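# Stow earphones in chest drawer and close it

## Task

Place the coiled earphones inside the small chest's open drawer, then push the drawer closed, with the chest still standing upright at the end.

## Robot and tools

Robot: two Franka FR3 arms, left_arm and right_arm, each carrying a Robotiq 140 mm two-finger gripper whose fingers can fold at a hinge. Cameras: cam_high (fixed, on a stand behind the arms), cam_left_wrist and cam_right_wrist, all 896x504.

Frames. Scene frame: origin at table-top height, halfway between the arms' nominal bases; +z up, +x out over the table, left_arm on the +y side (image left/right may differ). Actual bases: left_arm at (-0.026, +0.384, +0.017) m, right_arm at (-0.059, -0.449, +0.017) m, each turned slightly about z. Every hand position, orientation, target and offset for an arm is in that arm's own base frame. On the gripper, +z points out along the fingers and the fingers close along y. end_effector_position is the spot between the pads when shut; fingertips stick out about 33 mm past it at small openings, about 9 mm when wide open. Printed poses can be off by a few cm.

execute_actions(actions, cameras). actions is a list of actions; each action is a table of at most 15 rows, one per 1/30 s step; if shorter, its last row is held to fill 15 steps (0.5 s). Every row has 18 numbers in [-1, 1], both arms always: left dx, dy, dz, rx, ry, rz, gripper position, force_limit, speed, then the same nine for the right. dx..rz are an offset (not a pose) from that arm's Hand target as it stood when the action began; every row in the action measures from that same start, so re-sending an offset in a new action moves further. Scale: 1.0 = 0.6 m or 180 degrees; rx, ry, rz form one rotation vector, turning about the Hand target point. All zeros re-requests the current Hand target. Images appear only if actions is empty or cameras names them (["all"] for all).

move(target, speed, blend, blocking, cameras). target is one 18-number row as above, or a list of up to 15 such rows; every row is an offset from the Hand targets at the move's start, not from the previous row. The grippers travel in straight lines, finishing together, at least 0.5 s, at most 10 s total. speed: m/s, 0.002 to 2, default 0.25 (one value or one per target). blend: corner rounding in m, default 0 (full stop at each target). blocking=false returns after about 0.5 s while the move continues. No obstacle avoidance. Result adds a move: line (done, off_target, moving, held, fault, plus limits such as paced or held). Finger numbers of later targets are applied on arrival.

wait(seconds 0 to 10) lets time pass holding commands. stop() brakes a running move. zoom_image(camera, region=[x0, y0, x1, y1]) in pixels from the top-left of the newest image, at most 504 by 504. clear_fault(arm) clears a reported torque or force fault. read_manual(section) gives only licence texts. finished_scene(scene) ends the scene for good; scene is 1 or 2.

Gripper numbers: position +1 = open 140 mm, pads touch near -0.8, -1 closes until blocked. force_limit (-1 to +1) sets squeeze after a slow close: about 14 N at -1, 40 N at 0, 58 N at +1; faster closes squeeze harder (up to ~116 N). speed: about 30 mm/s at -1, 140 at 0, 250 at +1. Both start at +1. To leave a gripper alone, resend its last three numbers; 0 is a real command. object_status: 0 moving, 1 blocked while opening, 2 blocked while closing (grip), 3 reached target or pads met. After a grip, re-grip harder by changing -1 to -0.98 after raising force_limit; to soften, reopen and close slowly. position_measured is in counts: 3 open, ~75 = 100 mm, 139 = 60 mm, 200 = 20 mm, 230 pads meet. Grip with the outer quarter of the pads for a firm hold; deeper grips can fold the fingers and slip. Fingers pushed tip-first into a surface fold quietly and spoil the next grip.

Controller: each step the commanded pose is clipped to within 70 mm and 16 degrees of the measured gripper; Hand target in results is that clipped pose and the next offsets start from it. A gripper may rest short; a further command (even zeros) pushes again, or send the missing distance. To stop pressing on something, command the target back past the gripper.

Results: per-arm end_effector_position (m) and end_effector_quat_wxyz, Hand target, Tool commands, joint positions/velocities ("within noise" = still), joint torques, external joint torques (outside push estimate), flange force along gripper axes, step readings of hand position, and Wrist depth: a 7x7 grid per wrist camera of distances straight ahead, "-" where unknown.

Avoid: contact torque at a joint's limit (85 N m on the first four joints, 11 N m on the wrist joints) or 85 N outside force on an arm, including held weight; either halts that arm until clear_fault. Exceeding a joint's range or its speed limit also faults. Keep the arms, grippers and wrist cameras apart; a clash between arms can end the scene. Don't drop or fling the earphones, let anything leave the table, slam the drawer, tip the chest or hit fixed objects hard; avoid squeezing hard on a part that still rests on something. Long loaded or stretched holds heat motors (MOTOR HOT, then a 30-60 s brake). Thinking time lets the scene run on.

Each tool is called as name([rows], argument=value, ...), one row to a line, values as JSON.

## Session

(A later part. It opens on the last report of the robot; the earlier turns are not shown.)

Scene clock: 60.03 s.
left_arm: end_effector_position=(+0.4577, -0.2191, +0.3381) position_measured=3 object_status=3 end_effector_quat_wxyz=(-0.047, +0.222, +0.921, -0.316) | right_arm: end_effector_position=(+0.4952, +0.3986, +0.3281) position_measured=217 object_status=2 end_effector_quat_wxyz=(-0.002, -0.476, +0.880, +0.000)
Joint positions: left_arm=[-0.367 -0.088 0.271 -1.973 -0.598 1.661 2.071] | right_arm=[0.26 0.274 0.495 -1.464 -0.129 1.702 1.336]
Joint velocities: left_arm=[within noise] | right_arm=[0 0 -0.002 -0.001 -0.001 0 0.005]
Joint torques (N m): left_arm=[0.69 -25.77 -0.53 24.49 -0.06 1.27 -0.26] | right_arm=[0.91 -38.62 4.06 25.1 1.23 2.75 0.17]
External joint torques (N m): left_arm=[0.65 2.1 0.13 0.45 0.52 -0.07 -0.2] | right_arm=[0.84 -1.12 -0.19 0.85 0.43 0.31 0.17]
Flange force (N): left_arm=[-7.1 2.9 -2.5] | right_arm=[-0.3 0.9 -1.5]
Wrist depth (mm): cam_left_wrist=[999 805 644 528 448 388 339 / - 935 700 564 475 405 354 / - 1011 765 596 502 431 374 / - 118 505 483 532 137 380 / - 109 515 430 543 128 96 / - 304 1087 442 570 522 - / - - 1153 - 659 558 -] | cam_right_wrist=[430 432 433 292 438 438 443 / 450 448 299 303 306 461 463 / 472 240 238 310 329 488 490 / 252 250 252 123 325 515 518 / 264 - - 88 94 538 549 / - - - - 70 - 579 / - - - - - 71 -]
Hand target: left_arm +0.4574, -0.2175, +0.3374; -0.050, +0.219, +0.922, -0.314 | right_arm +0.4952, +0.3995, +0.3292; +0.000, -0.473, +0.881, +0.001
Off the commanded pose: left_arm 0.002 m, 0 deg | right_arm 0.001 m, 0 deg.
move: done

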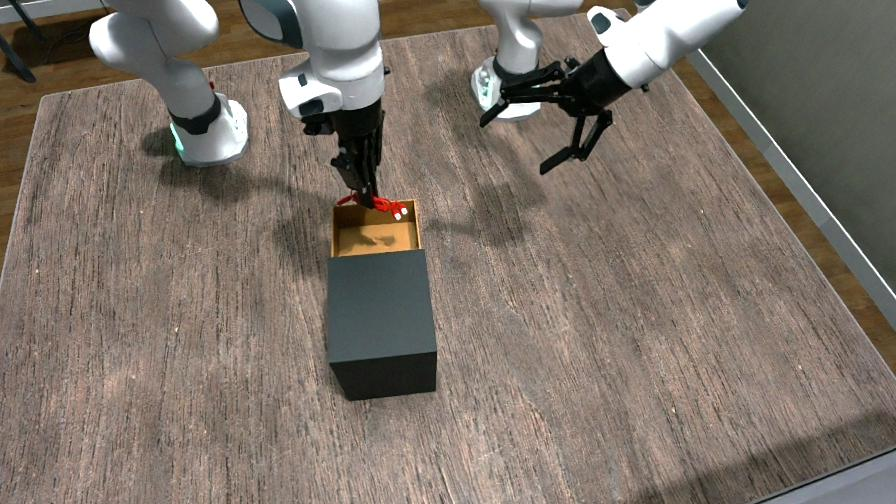

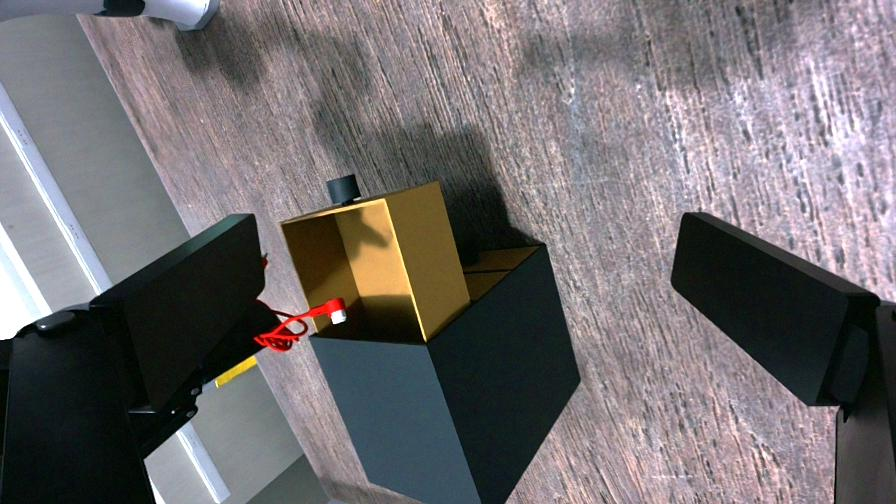

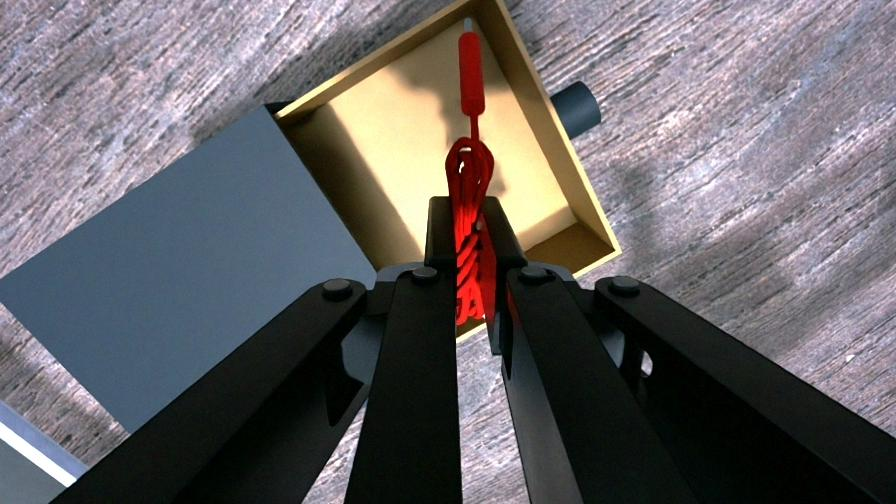

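move(target=[0,0,0,0,0,0,1,1,1,0,0.002,-0.1487,0,0,0,-1,-0.7,-1], speed=0.15, cameras=["all"])

Scene clock: 62.53 s.
left_arm: end_effector_position=(+0.4577, -0.2191, +0.3381) position_measured=3 object_status=3 end_effector_quat_wxyz=(-0.047, +0.222, +0.921, -0.316) | right_arm: end_effector_position=(+0.4937, +0.4009, +0.2389) position_measured=217 object_status=2 end_effector_quat_wxyz=(-0.003, -0.475, +0.880, +0.002)
Joint positions: left_arm=[-0.367 -0.088 0.271 -1.973 -0.598 1.661 2.071] | right_arm=[0.253 0.29 0.485 -1.671 -0.138 1.922 1.35]
Joint velocities: left_arm=[within noise] | right_arm=[-0.001 -0.001 0.001 0 -0.001 0.003 0.001]
Joint torques (N m): left_arm=[0.76 -25.81 -0.59 24.48 -0.05 1.27 -0.26] | right_arm=[0.53 -38.96 4.27 25.33 0.62 2.78 0.27]
External joint torques (N m): left_arm=[0.81 2.06 0.16 0.45 0.55 -0.06 -0.2] | right_arm=[0.48 -1.13 -0.29 1.08 -0.13 0.36 0.27]
Flange force (N): left_arm=[-7.0 3.0 -2.6] | right_arm=[-1.7 0.3 -1.6]
Wrist depth (mm): cam_left_wrist=[1024 802 652 531 451 388 341 / - 935 706 571 474 410 357 / 2528 1041 774 604 507 429 373 / - 118 503 510 525 137 378 / - 109 385 416 551 128 96 / - 311 1082 433 572 526 - / - 2528 1174 435 650 556 -] | cam_right_wrist=[347 349 203 210 349 357 360 / 361 216 215 218 181 373 378 / 148 151 226 226 220 396 399 / 155 157 234 124 241 416 420 / 164 163 - 88 94 441 446 / 172 - - - 70 - 468 / - - - - - 71 -]
Hand target: left_arm +0.4574, -0.2175, +0.3374; -0.050, +0.219, +0.922, -0.314 | right_arm +0.4952, +0.4007, +0.2400; +0.000, -0.473, +0.881, +0.001
Off the commanded pose: left_arm 0.002 m, 0 deg | right_arm 0.002 m, 0 deg.
move: done

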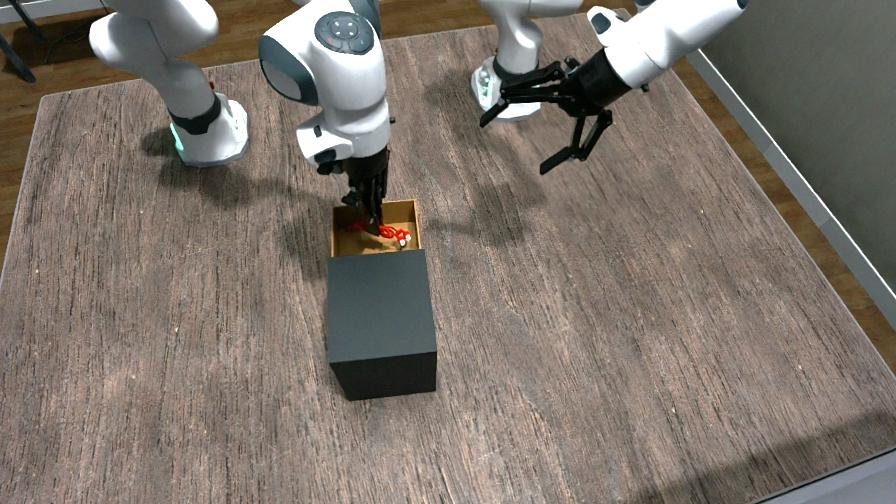

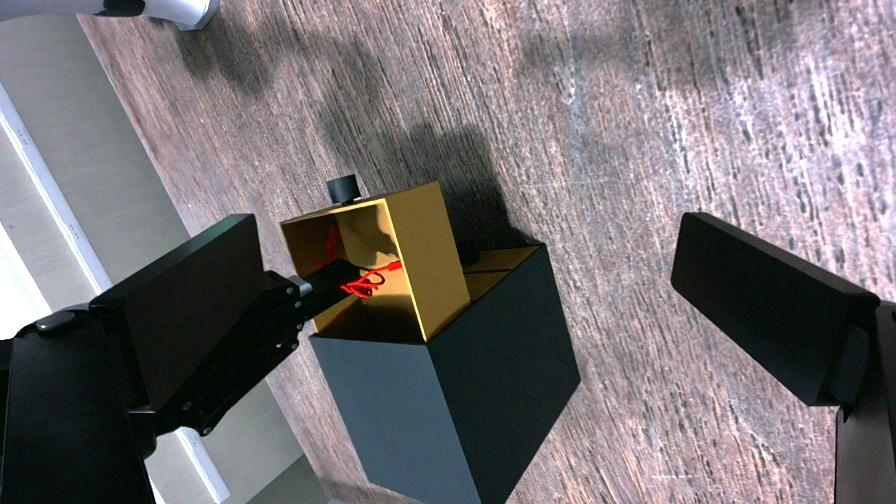

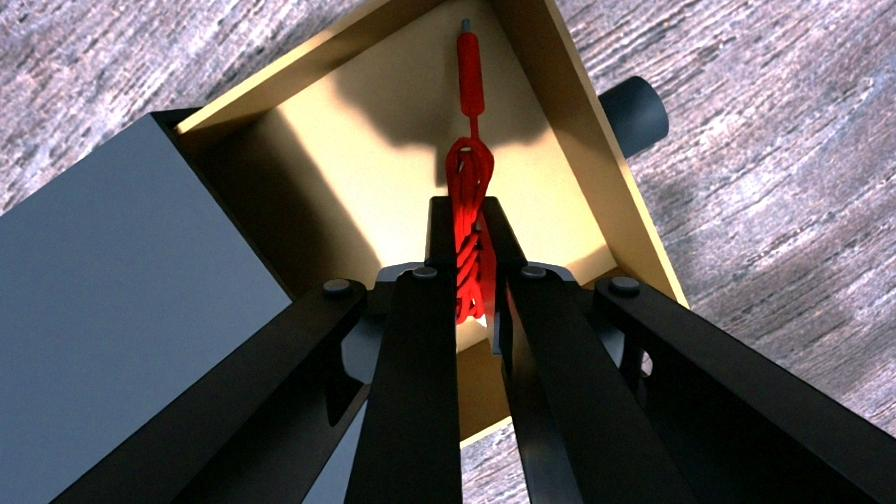

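zoom_image(camera="cam_left_wrist", region=[260, 160, 480, 380])

zoom_image(camera="cam_high", region=[310, 170, 440, 280])

Scaled by 2.291 from the camera's 896x504 image, which has a finer 1280x720 frame.

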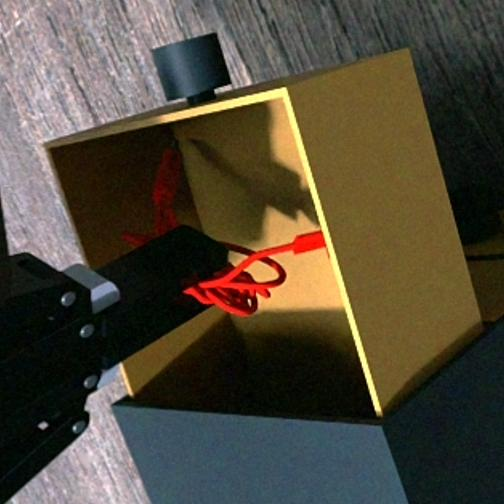

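Scaled by 3.877 from the camera's 896x504 image, which has a finer 1280x720 frame.

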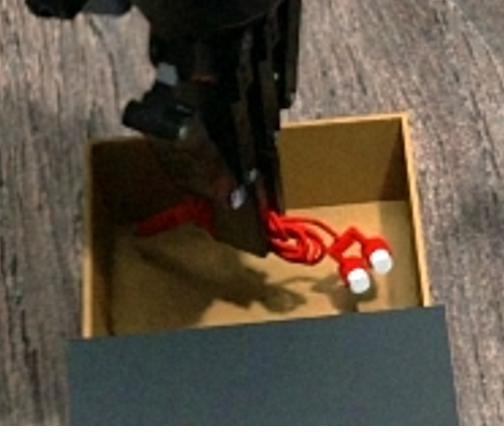

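move([
  [0,0,0,0,0,0,1,1,1,0,0,-0.065,0,0,0,-1,-0.7,-1],
  [0,0,0,0,0,0,1,1,1,0,0,-0.065,0,0,0,-0.25,-0.7,-1],
], speed=0.08, cameras=["all"])

Scene clock: 76.13 s.
left_arm: end_effector_position=(+0.4577, -0.2191, +0.3381) position_measured=3 object_status=3 end_effector_quat_wxyz=(-0.047, +0.222, +0.921, -0.316) | right_arm: end_effector_position=(+0.4944, +0.4007, +0.2009) position_measured=160 object_status=0 end_effector_quat_wxyz=(-0.001, -0.474, +0.880, +0.001)
Joint positions: left_arm=[-0.367 -0.088 0.271 -1.973 -0.598 1.661 2.071] | right_arm=[0.254 0.315 0.478 -1.737 -0.155 2.012 1.361]
Joint torques (N m): left_arm=[0.78 -25.78 -0.52 24.46 -0.06 1.25 -0.28] | right_arm=[0.86 -38.83 4.78 24.95 0.59 2.74 0.2]
External joint torques (N m): left_arm=[0.76 1.95 0.16 0.51 0.52 -0.08 -0.22] | right_arm=[1.02 -0.45 0.03 0.95 -0.12 0.3 0.2]
Flange force (N): left_arm=[-6.9 2.8 -2.7] | right_arm=[-4.0 0.3 -0.9]
Wrist depth (mm): cam_left_wrist=[1016 799 645 532 451 389 341 / - 935 702 568 471 407 356 / - 1007 767 591 502 426 374 / - 118 412 556 534 137 380 / - 110 418 442 552 128 96 / - 284 1174 427 568 522 - / - 2985 1354 431 650 556 -] | cam_right_wrist=[313 311 138 173 148 321 323 / 324 132 179 182 174 140 340 / - 184 187 188 190 353 359 / 115 190 193 196 149 369 379 / 122 83 94 211 126 90 396 / - 77 - 220 - - - / - - - 187 - - -]
Hand target: left_arm +0.4574, -0.2175, +0.3374; -0.050, +0.219, +0.922, -0.314 | right_arm +0.4952, +0.4007, +0.2010; +0.000, -0.473, +0.881, +0.001
Off the commanded pose: left_arm 0.002 m, 0 deg | right_arm 0.001 m, 0 deg.
move: done

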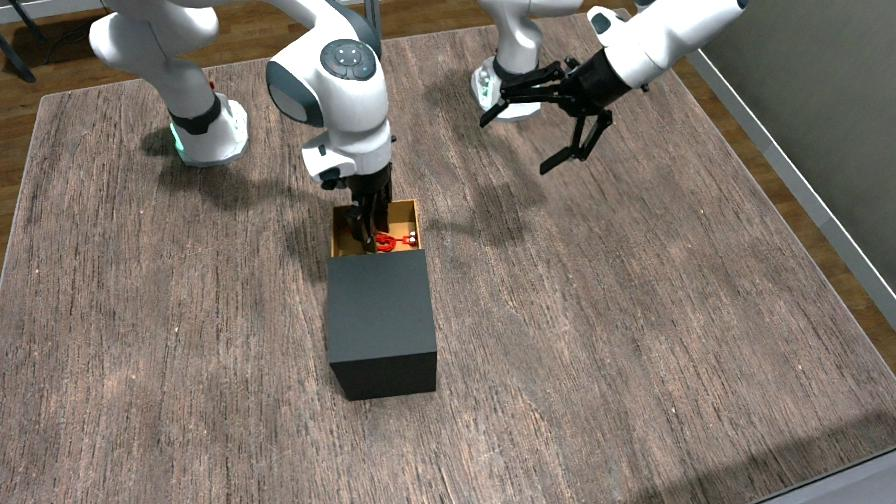

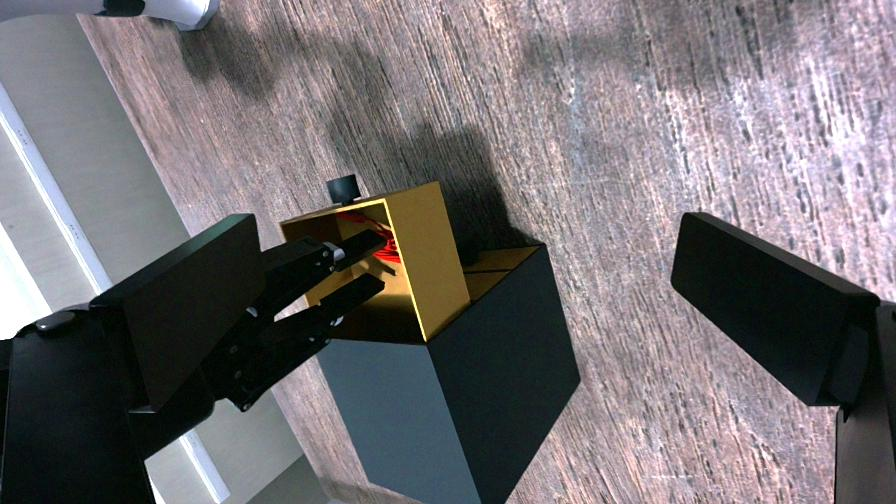

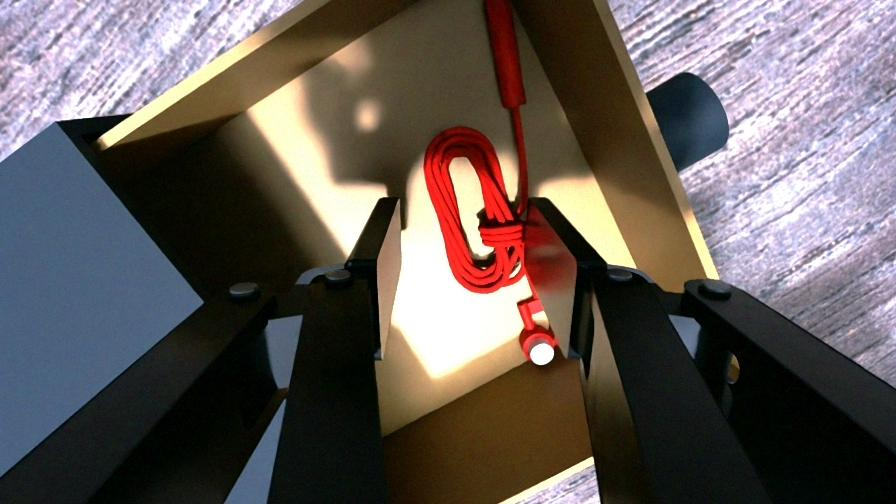

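move([
  [0,0,0,0,0,0,1,1,1,0,0,0.2,0,0,0,-0.25,-0.7,-1],
  [0,0,0,0,0,0,1,1,1,-0.267,0.0038,0.215,0,0,-0.333,-0.85,-0.7,-0.5],
], speed=[0.2,0.3], blend=0.03, cameras=["all"])

Scene clock: 82.70 s.
left_arm: end_effector_position=(+0.4577, -0.2191, +0.3381) position_measured=3 object_status=3 end_effector_quat_wxyz=(-0.047, +0.222, +0.921, -0.316) | right_arm: end_effector_position=(+0.3344, +0.4032, +0.3298) position_measured=232 object_status=3 end_effector_quat_wxyz=(-0.001, +0.028, +1.000, +0.001)
Joint positions: left_arm=[-0.367 -0.088 0.271 -1.973 -0.598 1.661 2.071] | right_arm=[0.292 -0.147 0.547 -1.928 0.081 1.802 2.443]
Joint torques (N m): left_arm=[0.78 -25.78 -0.53 24.46 -0.07 1.26 -0.31] | right_arm=[0.3 -22.52 -2.27 26.4 0.75 2.42 0.2]
External joint torques (N m): left_arm=[0.77 2.08 0.17 0.4 0.52 -0.07 -0.25] | right_arm=[0.32 -0.36 0.33 1.82 -0.13 -0.03 0.2]
Flange force (N): left_arm=[-6.9 2.9 -2.5] | right_arm=[-2.6 5.2 -4.5]
Wrist depth (mm): cam_left_wrist=[983 805 649 532 446 387 341 / 276 863 708 563 476 409 356 / 293 999 777 597 499 429 373 / - 118 517 495 536 137 382 / - 110 991 420 542 127 96 / - 2555 1142 413 583 527 - / - 2478 1227 - 664 552 -] | cam_right_wrist=[434 435 438 440 441 441 442 / 455 458 461 462 464 464 466 / 479 482 486 480 490 490 492 / 508 510 509 123 509 518 518 / 536 533 - 88 88 541 552 / 563 - - - 70 - 583 / - - - - - - -]
Hand target: left_arm +0.4574, -0.2175, +0.3374; -0.050, +0.219, +0.922, -0.314 | right_arm +0.3350, +0.4030, +0.3300; +0.000, +0.031, +1.000, +0.001
Off the commanded pose: left_arm 0.002 m, 0 deg | right_arm 0.001 m, 0 deg.
move: done

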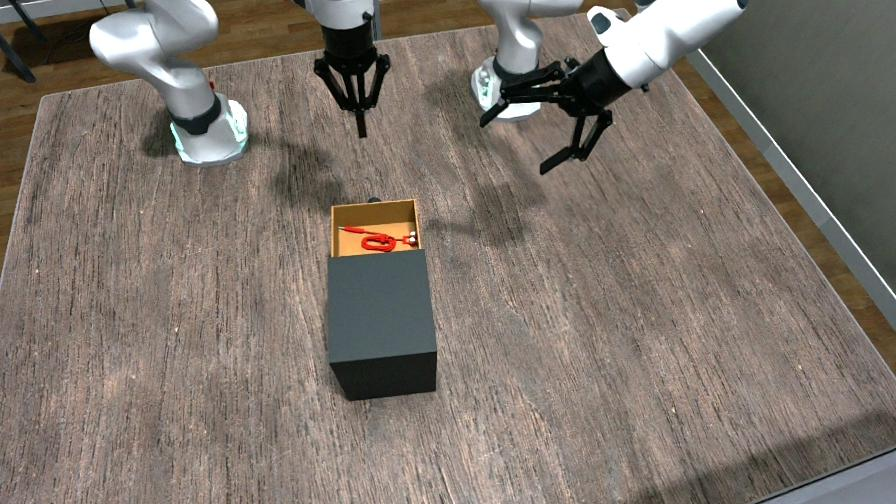

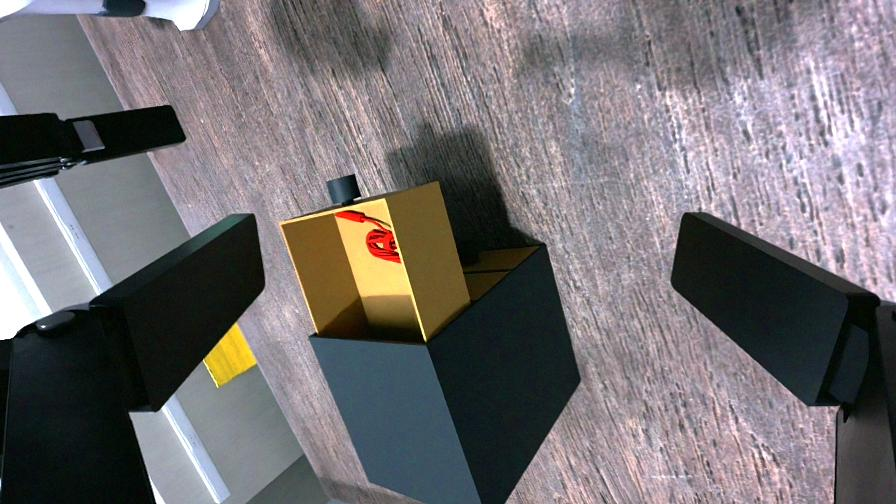

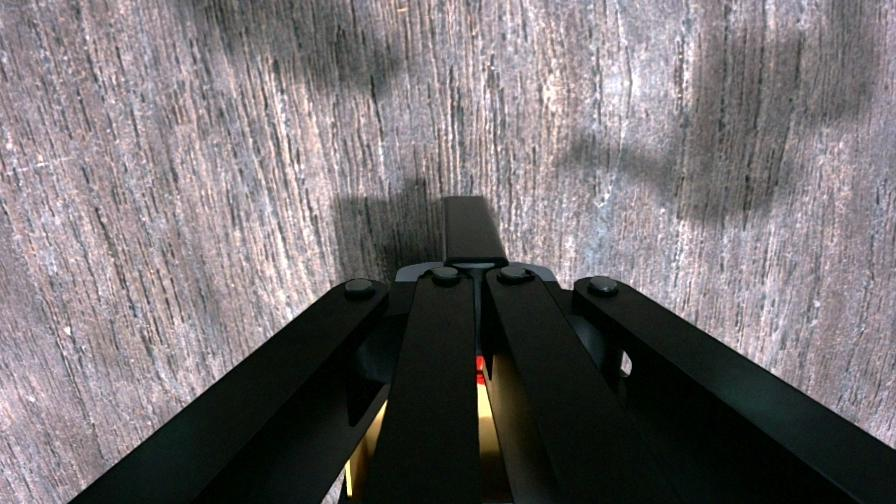

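move(target=[0,0,0,0,0,0,1,1,1,0.02,0.01,-0.2333,0,0,-0.003,-0.85,-0.7,-0.5], speed=0.25, cameras=["all"])

zoom_image(camera="cam_high", region=[310, 140, 440, 270])

zoom_image(camera="cam_left_wrist", region=[160, 110, 460, 360])

Scene clock: 86.03 s.
left_arm: end_effector_position=(+0.4577, -0.2191, +0.3381) position_measured=3 object_status=3 end_effector_quat_wxyz=(-0.047, +0.222, +0.921, -0.316) | right_arm: end_effector_position=(+0.3469, +0.4074, +0.1899) position_measured=232 object_status=3 end_effector_quat_wxyz=(-0.001, +0.034, +0.999, +0.000)
Joint positions: left_arm=[-0.367 -0.088 0.271 -1.973 -0.598 1.661 2.071] | right_arm=[0.293 -0.006 0.571 -2.154 0.006 2.148 2.499]
Joint velocities: left_arm=[within noise] | right_arm=[0 -0.002 0 0 0.001 0.002 0.006]
Joint torques (N m): left_arm=[0.75 -25.75 -0.55 24.49 -0.06 1.25 -0.24] | right_arm=[0.98 -25.6 0.54 25.28 0.63 2.75 0.18]
External joint torques (N m): left_arm=[0.71 2.06 0.11 0.47 0.53 -0.08 -0.18] | right_arm=[0.91 0.25 0.57 1.61 -0.14 0.3 0.18]
Flange force (N): left_arm=[-7.1 2.9 -2.6] | right_arm=[-2.9 6.8 -0.8]
Wrist depth (mm): cam_left_wrist=[1073 805 647 535 447 385 342 / 2503 320 657 566 473 408 359 / 252 942 772 591 504 431 373 / 2664 118 516 603 539 137 381 / - 109 545 468 548 128 96 / - 109 1169 435 570 527 - / - 3137 1271 432 652 556 -] | cam_right_wrist=[307 307 309 310 311 312 312 / 323 324 326 326 327 329 330 / 340 341 341 343 344 346 349 / 359 362 361 123 361 367 367 / 381 378 - 88 88 384 389 / 401 - - - 70 - 411 / - - - - - - -]
Hand target: left_arm +0.4574, -0.2175, +0.3374; -0.050, +0.219, +0.922, -0.314 | right_arm +0.3470, +0.4090, +0.1900; +0.000, +0.036, +0.999, +0.001
Off the commanded pose: left_arm 0.002 m, 0 deg | right_arm 0.002 m, 0 deg.
move: done

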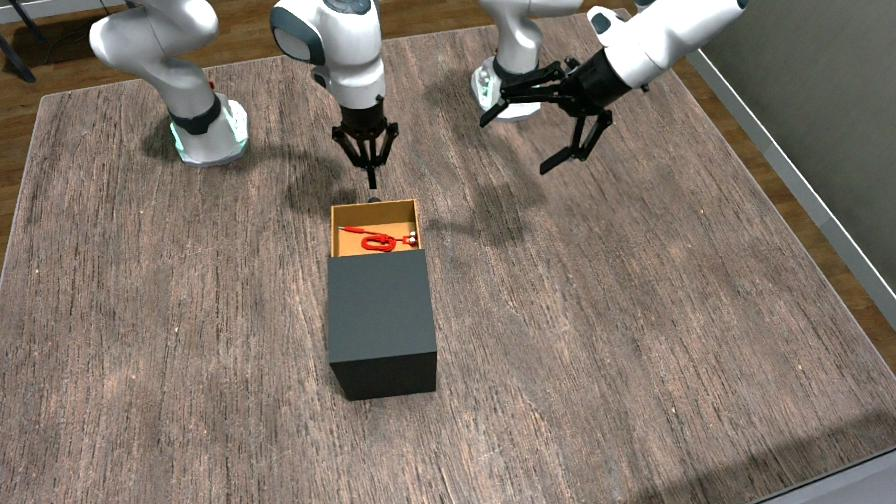

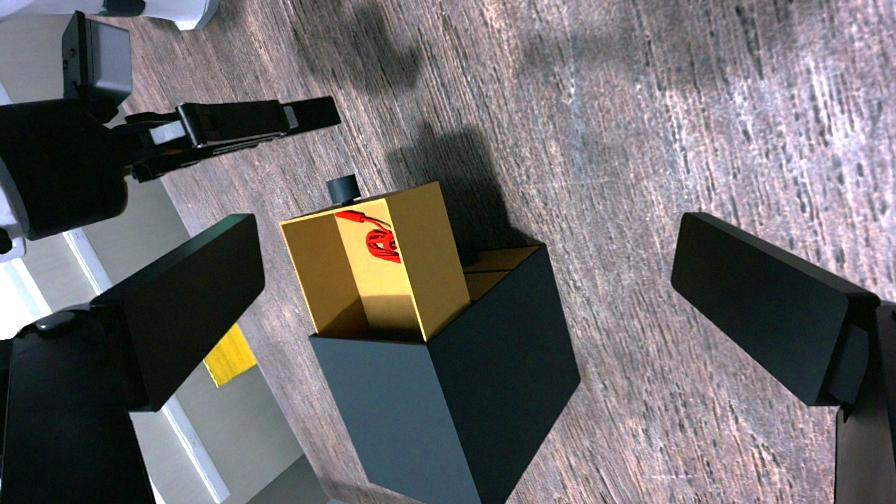

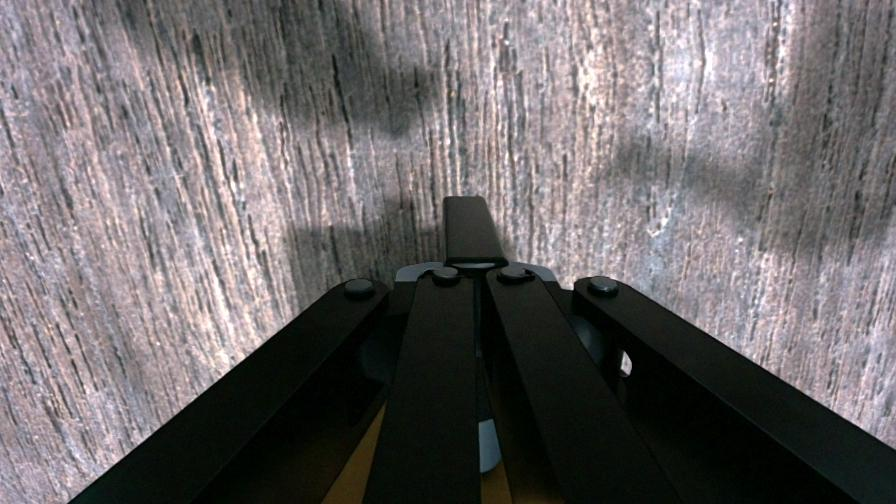

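Scaled by 3.877 from the camera's 896x504 image, which has a finer 1280x720 frame.

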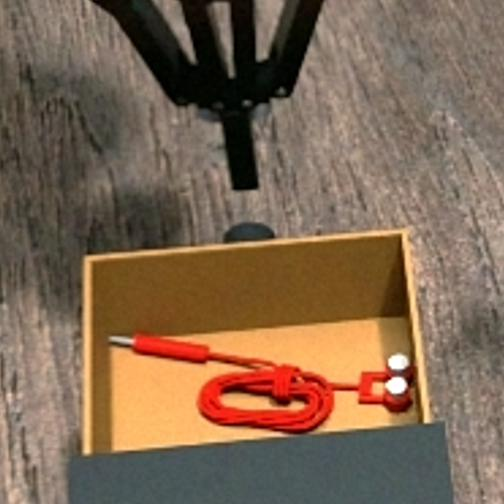

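Scaled by 1.680 from the camera's 896x504 image, which has a finer 1280x720 frame.

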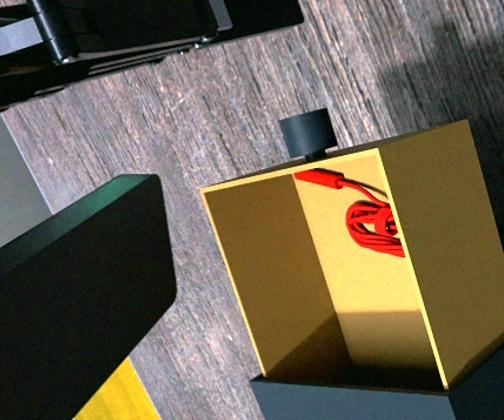

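move([
  [0,0,0,0,0,0,1,1,1,0.05,-0.003,0,0,0,0,-0.85,-0.7,-0.5],
  [0,0,0,0,0,0,1,1,1,0.24,-0.0145,0,0,0,0,-0.85,-0.7,-0.5],
], speed=[0.12,0.07], blend=0.01, cameras=["all"])

Scene clock: 89.30 s.
left_arm: end_effector_position=(+0.4577, -0.2191, +0.3381) position_measured=3 object_status=3 end_effector_quat_wxyz=(-0.047, +0.222, +0.921, -0.316) | right_arm: end_effector_position=(+0.4905, +0.4016, +0.1904) position_measured=232 object_status=3 end_effector_quat_wxyz=(+0.000, +0.039, +0.999, +0.002)
Joint positions: left_arm=[-0.367 -0.088 0.271 -1.973 -0.598 1.661 2.071] | right_arm=[0.247 0.312 0.488 -1.772 -0.16 2.048 2.438]
Joint velocities: left_arm=[within noise] | right_arm=[0.001 0.001 0 -0.001 -0.002 -0.003 -0.004]
Joint torques (N m): left_arm=[0.78 -25.71 -0.55 24.44 -0.07 1.27 -0.25] | right_arm=[0.13 -37.86 5.06 25.73 0.57 2.22 -0.27]
External joint torques (N m): left_arm=[0.76 2.09 0.13 0.43 0.52 -0.06 -0.18] | right_arm=[0.09 0.01 0.07 1.88 -0.24 -0.24 -0.27]
Flange force (N): left_arm=[-7.0 3.0 -2.5] | right_arm=[-6.7 6.0 -3.1]
Wrist depth (mm): cam_left_wrist=[983 794 652 529 446 388 342 / - 928 704 567 476 409 355 / - 1011 772 603 504 429 374 / - 118 799 637 534 137 381 / - 109 352 434 545 128 96 / - 276 1087 412 567 525 - / - - 1221 431 650 554 -] | cam_right_wrist=[305 306 308 307 309 311 312 / 321 323 324 325 327 327 327 / 337 340 340 341 344 345 346 / 357 359 357 123 359 364 366 / 379 373 - 88 88 383 390 / 398 - - - 70 - 411 / - - - - - - -]
Hand target: left_arm +0.4574, -0.2175, +0.3374; -0.050, +0.219, +0.922, -0.314 | right_arm +0.4910, +0.4003, +0.1900; +0.000, +0.036, +0.999, +0.001
Off the commanded pose: left_arm 0.002 m, 0 deg | right_arm 0.001 m, 0 deg.
move: done

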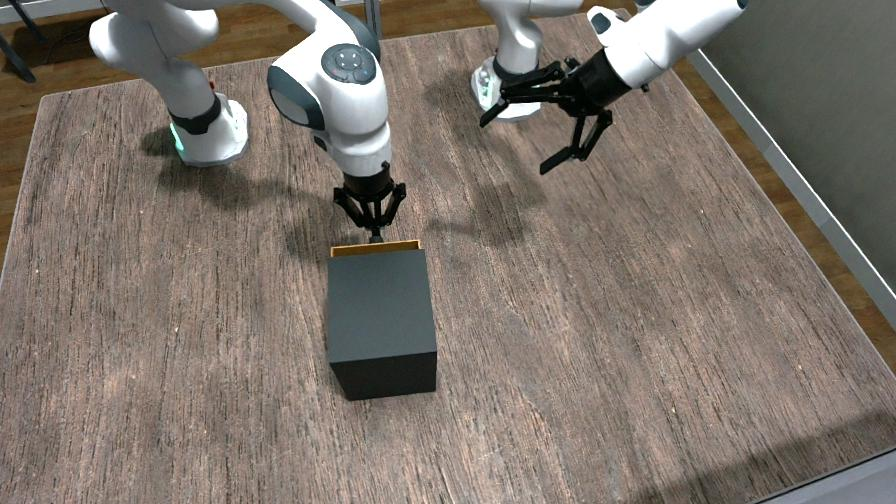

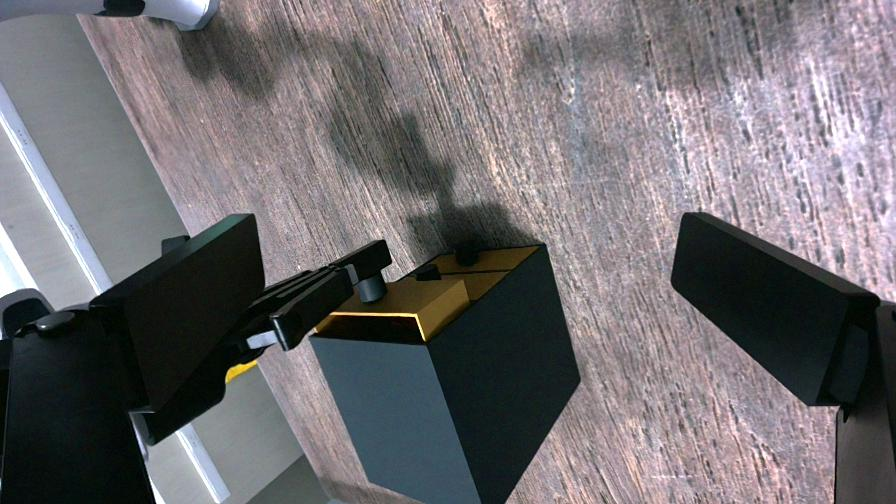

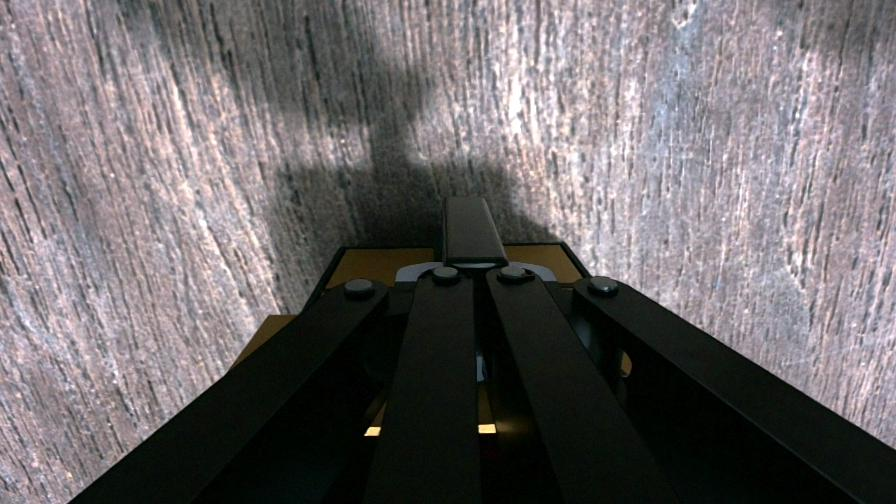

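zoom_image(camera="cam_left_wrist", region=[290, 220, 490, 360])

Scaled by 2.520 from the camera's 896x504 image, which has a finer 1280x720 frame.

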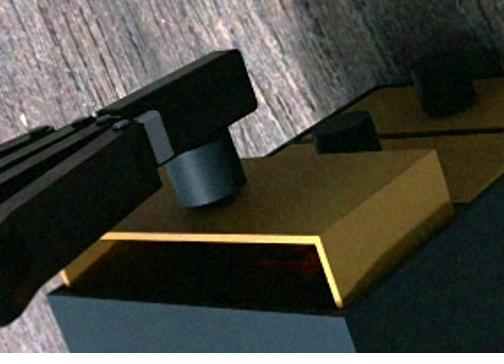

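move(target=[0,0,0,0,0,0,1,1,1,0.03,-0.002,0,0,0,0,-0.85,-0.7,-0.5], speed=0.05, cameras=["cam_left_wrist","cam_high"])

zoom_image(camera="cam_left_wrist", region=[290, 220, 490, 360])

Scene clock: 90.77 s.
left_arm: end_effector_position=(+0.4577, -0.2191, +0.3381) position_measured=3 object_status=3 end_effector_quat_wxyz=(-0.047, +0.222, +0.921, -0.316) | right_arm: end_effector_position=(+0.5079, +0.4011, +0.1905) position_measured=232 object_status=3 end_effector_quat_wxyz=(+0.000, +0.038, +0.999, +0.002)
Joint positions: left_arm=[-0.367 -0.088 0.271 -1.973 -0.598 1.661 2.071] | right_arm=[0.247 0.355 0.48 -1.712 -0.177 2.028 2.426]
Joint velocities: left_arm=[within noise] | right_arm=[-0.001 0.001 0.001 0.001 -0.001 -0.005 -0.004]
Joint torques (N m): left_arm=[0.76 -25.75 -0.54 24.5 -0.05 1.25 -0.22] | right_arm=[-0.12 -39.26 5.47 25.49 0.54 2.19 -0.31]
External joint torques (N m): left_arm=[0.72 1.99 0.11 0.54 0.53 -0.08 -0.15] | right_arm=[0.01 0.31 0.04 1.56 -0.27 -0.27 -0.31]
Flange force (N): left_arm=[-7.1 2.9 -2.7] | right_arm=[-6.8 5.7 -2.5]
Wrist depth (mm): cam_left_wrist=[983 829 647 527 446 387 340 / - 928 706 568 475 406 356 / - 1050 770 609 507 429 374 / - 118 854 629 528 137 381 / - 109 388 444 539 128 96 / - 282 503 441 578 525 - / - 287 1291 427 656 547 -] | cam_right_wrist=[304 306 307 309 310 310 311 / 320 322 323 325 327 327 328 / 339 340 340 341 344 344 347 / 357 356 353 123 322 364 367 / 379 375 - 88 88 382 390 / 397 - - - 70 - 409 / - - - - - - -]
Hand target: left_arm +0.4574, -0.2175, +0.3374; -0.050, +0.219, +0.922, -0.314 | right_arm +0.5090, +0.3991, +0.1900; +0.000, +0.036, +0.999, +0.001
Off the commanded pose: left_arm 0.002 m, 0 deg | right_arm 0.002 m, 0 deg.
move: done
Images, in order (width x height): cam_high 896x504, cam_left_wrist 896x504.

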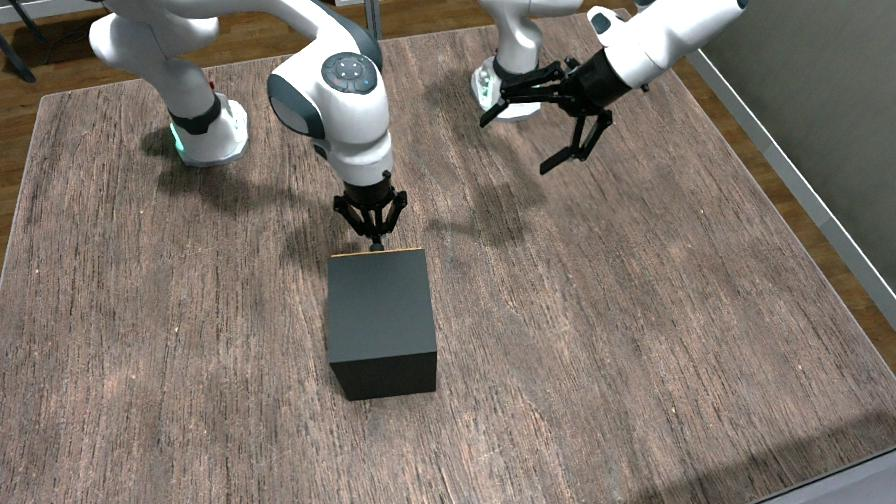

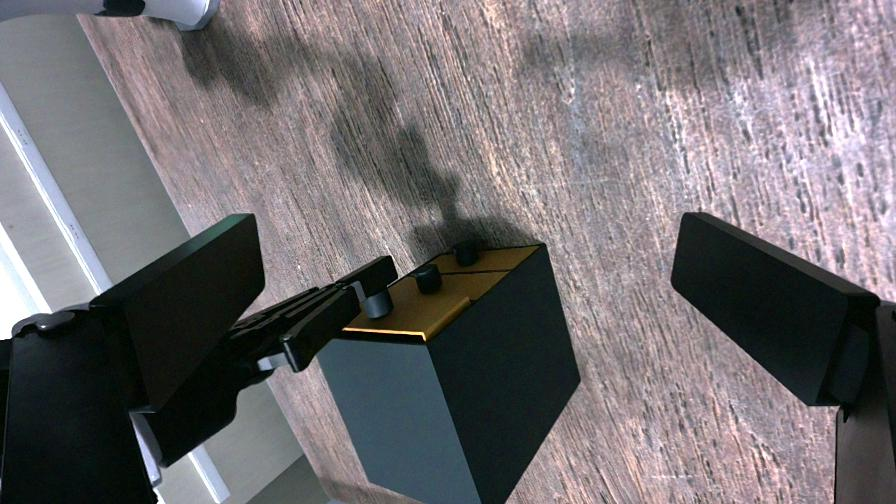

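Scaled by 2.520 from the camera's 896x504 image, which has a finer 1280x720 frame.

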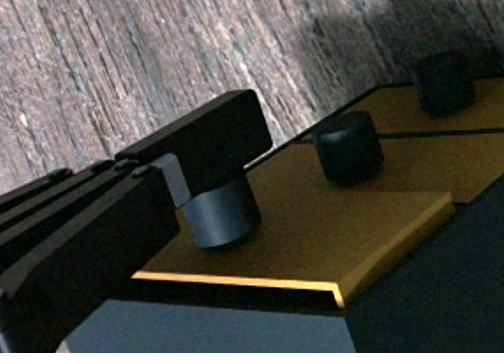

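move(target=[0,0,0,0,0,0,1,1,1,0.0125,-0.0008,0,0,0,0,-0.85,-0.7,-0.5], speed=0.03, cameras=["cam_left_wrist"])

zoom_image(camera="cam_left_wrist", region=[290, 220, 490, 360])

Scene clock: 91.93 s.
left_arm: end_effector_position=(+0.4577, -0.2191, +0.3381) position_measured=3 object_status=3 end_effector_quat_wxyz=(-0.047, +0.222, +0.921, -0.316) | right_arm: end_effector_position=(+0.5150, +0.4010, +0.1906) position_measured=232 object_status=3 end_effector_quat_wxyz=(+0.000, +0.038, +0.999, +0.002)
Joint positions: left_arm=[-0.367 -0.088 0.271 -1.973 -0.598 1.661 2.071] | right_arm=[0.247 0.374 0.477 -1.686 -0.184 2.018 2.421]
Joint velocities: left_arm=[within noise] | right_arm=[0.001 0.001 0.001 0.003 -0.001 -0.003 -0.004]
Joint torques (N m): left_arm=[0.73 -25.8 -0.6 24.48 -0.08 1.25 -0.26] | right_arm=[-0.38 -40.2 5.37 25.46 0.61 2.23 -0.26]
External joint torques (N m): left_arm=[0.93 1.94 0.31 0.51 0.52 -0.06 -0.2] | right_arm=[-0.61 0.03 -0.58 1.59 -0.22 -0.24 -0.26]
Flange force (N): left_arm=[-6.8 3.0 -2.9] | right_arm=[-6.6 4.2 -2.6]
Wrist depth (mm): cam_left_wrist=[1020 812 639 532 450 387 342 / - 928 710 566 476 407 357 / - 1046 777 606 501 431 373 / 2528 118 860 627 528 137 380 / - 109 384 451 547 128 96 / - 284 491 440 566 523 - / - 271 1197 442 644 551 -] | cam_right_wrist=[305 306 307 308 311 311 311 / 320 322 324 325 325 327 328 / 337 339 340 339 344 345 346 / 357 358 341 114 297 365 367 / 378 377 - 88 88 382 389 / 399 - - - 70 - 411 / - - - - - - -]
Hand target: left_arm +0.4574, -0.2175, +0.3374; -0.050, +0.219, +0.922, -0.314 | right_arm +0.5165, +0.3986, +0.1900; +0.000, +0.036, +0.999, +0.001
Off the commanded pose: left_arm 0.002 m, 0 deg | right_arm 0.003 m, 0 deg.
move: done
Images, in order (width x height): cam_left_wrist 896x504.

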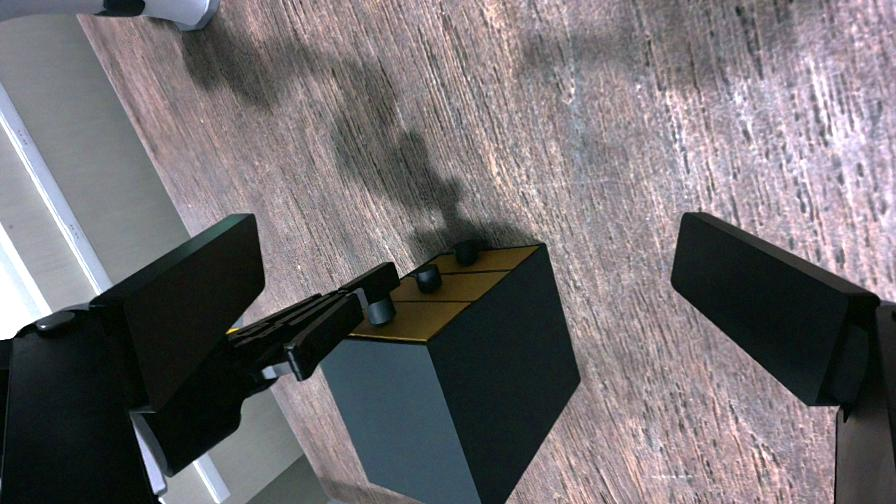

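Scaled by 2.520 from the camera's 896x504 image, which has a finer 1280x720 frame.

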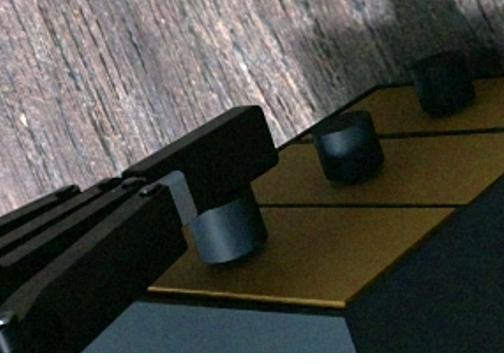

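move(target=[0,0,0,0,0,0,1,1,1,0.006,0,0,0,0,0,-0.85,-0.7,-0.5], speed=0.02, cameras=["cam_left_wrist","cam_high"])

zoom_image(camera="cam_left_wrist", region=[290, 220, 490, 360])

Scene clock: 92.90 s.
left_arm: end_effector_position=(+0.4577, -0.2191, +0.3381) position_measured=3 object_status=3 end_effector_quat_wxyz=(-0.047, +0.222, +0.921, -0.316) | right_arm: end_effector_position=(+0.5174, +0.4007, +0.1906) position_measured=232 object_status=3 end_effector_quat_wxyz=(-0.001, +0.037, +0.999, +0.001)
Joint positions: left_arm=[-0.367 -0.088 0.271 -1.973 -0.598 1.661 2.071] | right_arm=[0.247 0.383 0.477 -1.673 -0.187 2.01 2.419]
Joint velocities: left_arm=[within noise] | right_arm=[0.002 0.001 0 0.003 -0.003 -0.003 -0.002]
Joint torques (N m): left_arm=[0.75 -25.76 -0.48 24.5 -0.06 1.26 -0.26] | right_arm=[-0.49 -40.1 5.17 26.24 0.4 2.72 -0.18]
External joint torques (N m): left_arm=[0.85 1.87 0.32 0.57 0.53 -0.06 -0.2] | right_arm=[-0.39 0.41 -0.63 2.34 -0.42 0.27 -0.18]
Flange force (N): left_arm=[-6.8 2.9 -3.0] | right_arm=[-9.7 7.6 -2.2]
Wrist depth (mm): cam_left_wrist=[1092 807 642 526 450 390 341 / 2693 935 702 566 474 406 353 / - 1028 774 612 504 428 371 / - 118 849 639 531 137 383 / - 110 391 442 561 128 96 / - 281 478 419 576 522 - / - 292 1163 461 647 557 -] | cam_right_wrist=[304 306 308 309 311 311 311 / 320 322 323 324 326 327 327 / 339 339 341 338 345 345 346 / 358 359 327 114 313 366 364 / 379 375 - 88 88 383 388 / 398 - - - 70 - 410 / - - - - - - -]
Hand target: left_arm +0.4574, -0.2175, +0.3374; -0.050, +0.219, +0.922, -0.314 | right_arm +0.5201, +0.3986, +0.1900; +0.000, +0.036, +0.999, +0.001
Off the commanded pose: left_arm 0.002 m, 0 deg | right_arm 0.003 m, 0 deg.
move: done
Images, in order (width x height): cam_high 896x504, cam_left_wrist 896x504.

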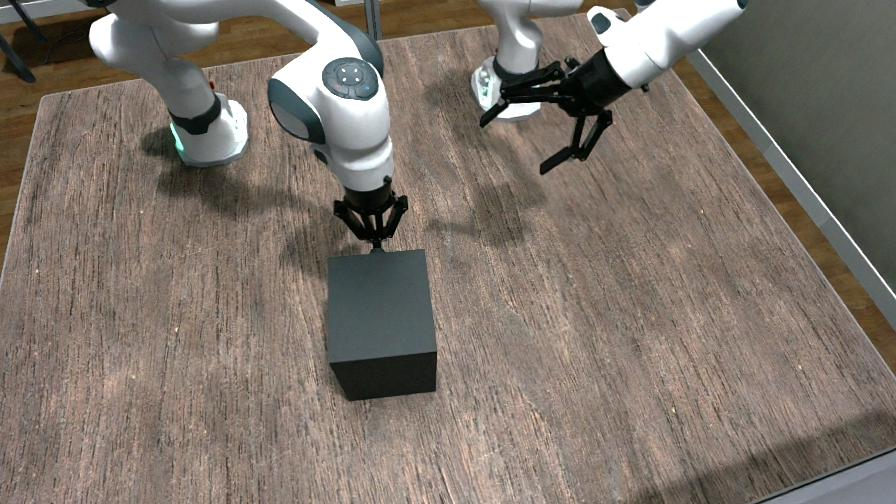

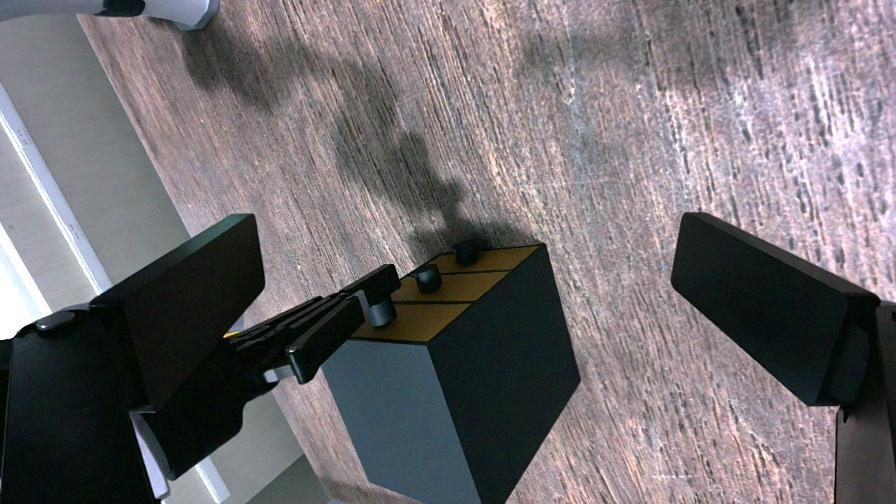

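Scaled by 2.520 from the camera's 896x504 image, which has a finer 1280x720 frame.

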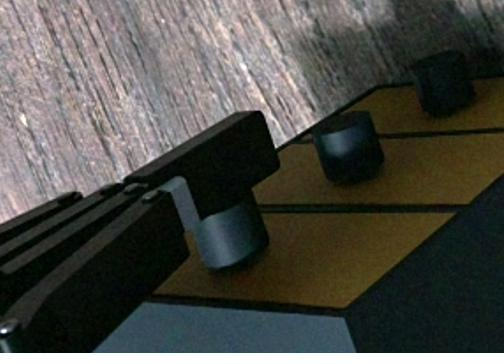

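move(target=[0,0,0,0,0,0,1,1,1,0.006,0,0,0,0,0,-0.85,-0.7,-0.5], speed=0.02, cameras=["cam_left_wrist"])

zoom_image(camera="cam_left_wrist", region=[290, 220, 490, 360])

Scene clock: 95.47 s.
left_arm: end_effector_position=(+0.4577, -0.2191, +0.3381) position_measured=3 object_status=3 end_effector_quat_wxyz=(-0.047, +0.222, +0.921, -0.316) | right_arm: end_effector_position=(+0.5192, +0.4013, +0.1907) position_measured=232 object_status=3 end_effector_quat_wxyz=(-0.003, +0.037, +0.999, +0.001)
Joint positions: left_arm=[-0.367 -0.088 0.271 -1.973 -0.598 1.661 2.071] | right_arm=[0.247 0.392 0.477 -1.66 -0.188 2.002 2.417]
Joint velocities: left_arm=[within noise] | right_arm=[0.001 0 0.001 0.004 -0.001 -0.002 -0.002]
Joint torques (N m): left_arm=[0.78 -25.76 -0.57 24.51 -0.06 1.27 -0.23] | right_arm=[-1.16 -39.46 4.03 24.89 -0.2 3.06 -0.21]
External joint torques (N m): left_arm=[0.83 2.03 0.18 0.53 0.54 -0.05 -0.17] | right_arm=[-1.08 1.3 -1.9 1.03 -1.01 0.62 -0.21]
Flange force (N): left_arm=[-7.1 3.0 -2.8] | right_arm=[-8.1 4.4 1.7]
Wrist depth (mm): cam_left_wrist=[935 797 652 525 451 387 342 / - 928 702 570 473 410 356 / - 1003 770 603 503 434 372 / - 118 849 637 534 137 381 / - 109 395 439 543 128 96 / - 283 1096 421 582 524 - / - 282 1180 438 659 551 -] | cam_right_wrist=[306 307 308 310 309 311 312 / 320 322 324 325 326 327 328 / 338 340 341 339 343 343 346 / 356 358 353 123 325 364 366 / 378 375 - 88 88 382 387 / 398 - - - 70 - 408 / - - - - - - -]
Hand target: left_arm +0.4574, -0.2175, +0.3374; -0.050, +0.219, +0.922, -0.314 | right_arm +0.5237, +0.3986, +0.1900; +0.000, +0.036, +0.999, +0.001
Off the commanded pose: left_arm 0.002 m, 0 deg | right_arm 0.005 m, 0 deg.
move: off_target (right_arm)
Images, in order (width x height): cam_left_wrist 896x504.

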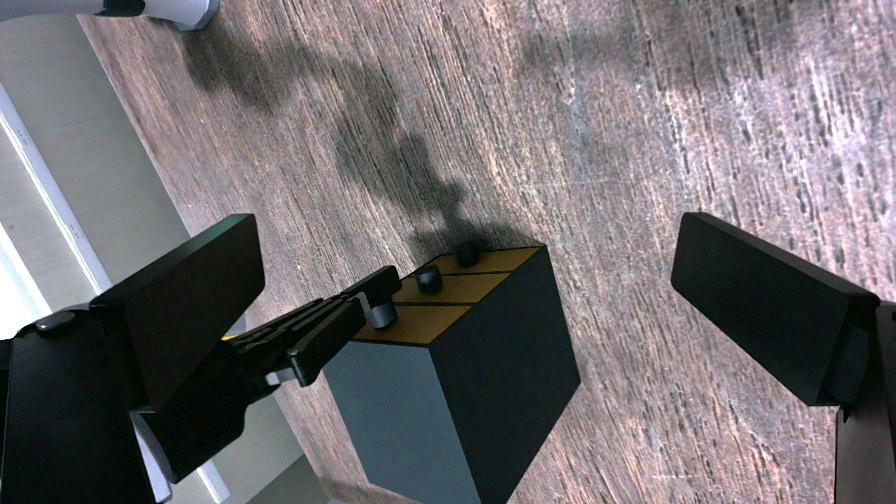

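Scaled by 2.520 from the camera's 896x504 image, which has a finer 1280x720 frame.

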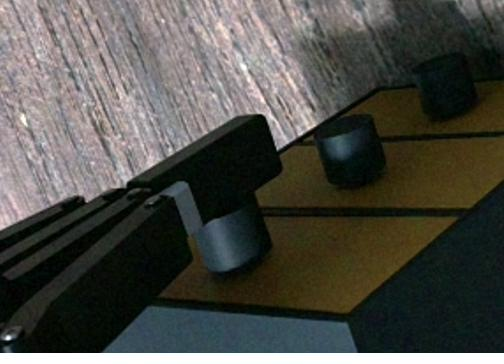

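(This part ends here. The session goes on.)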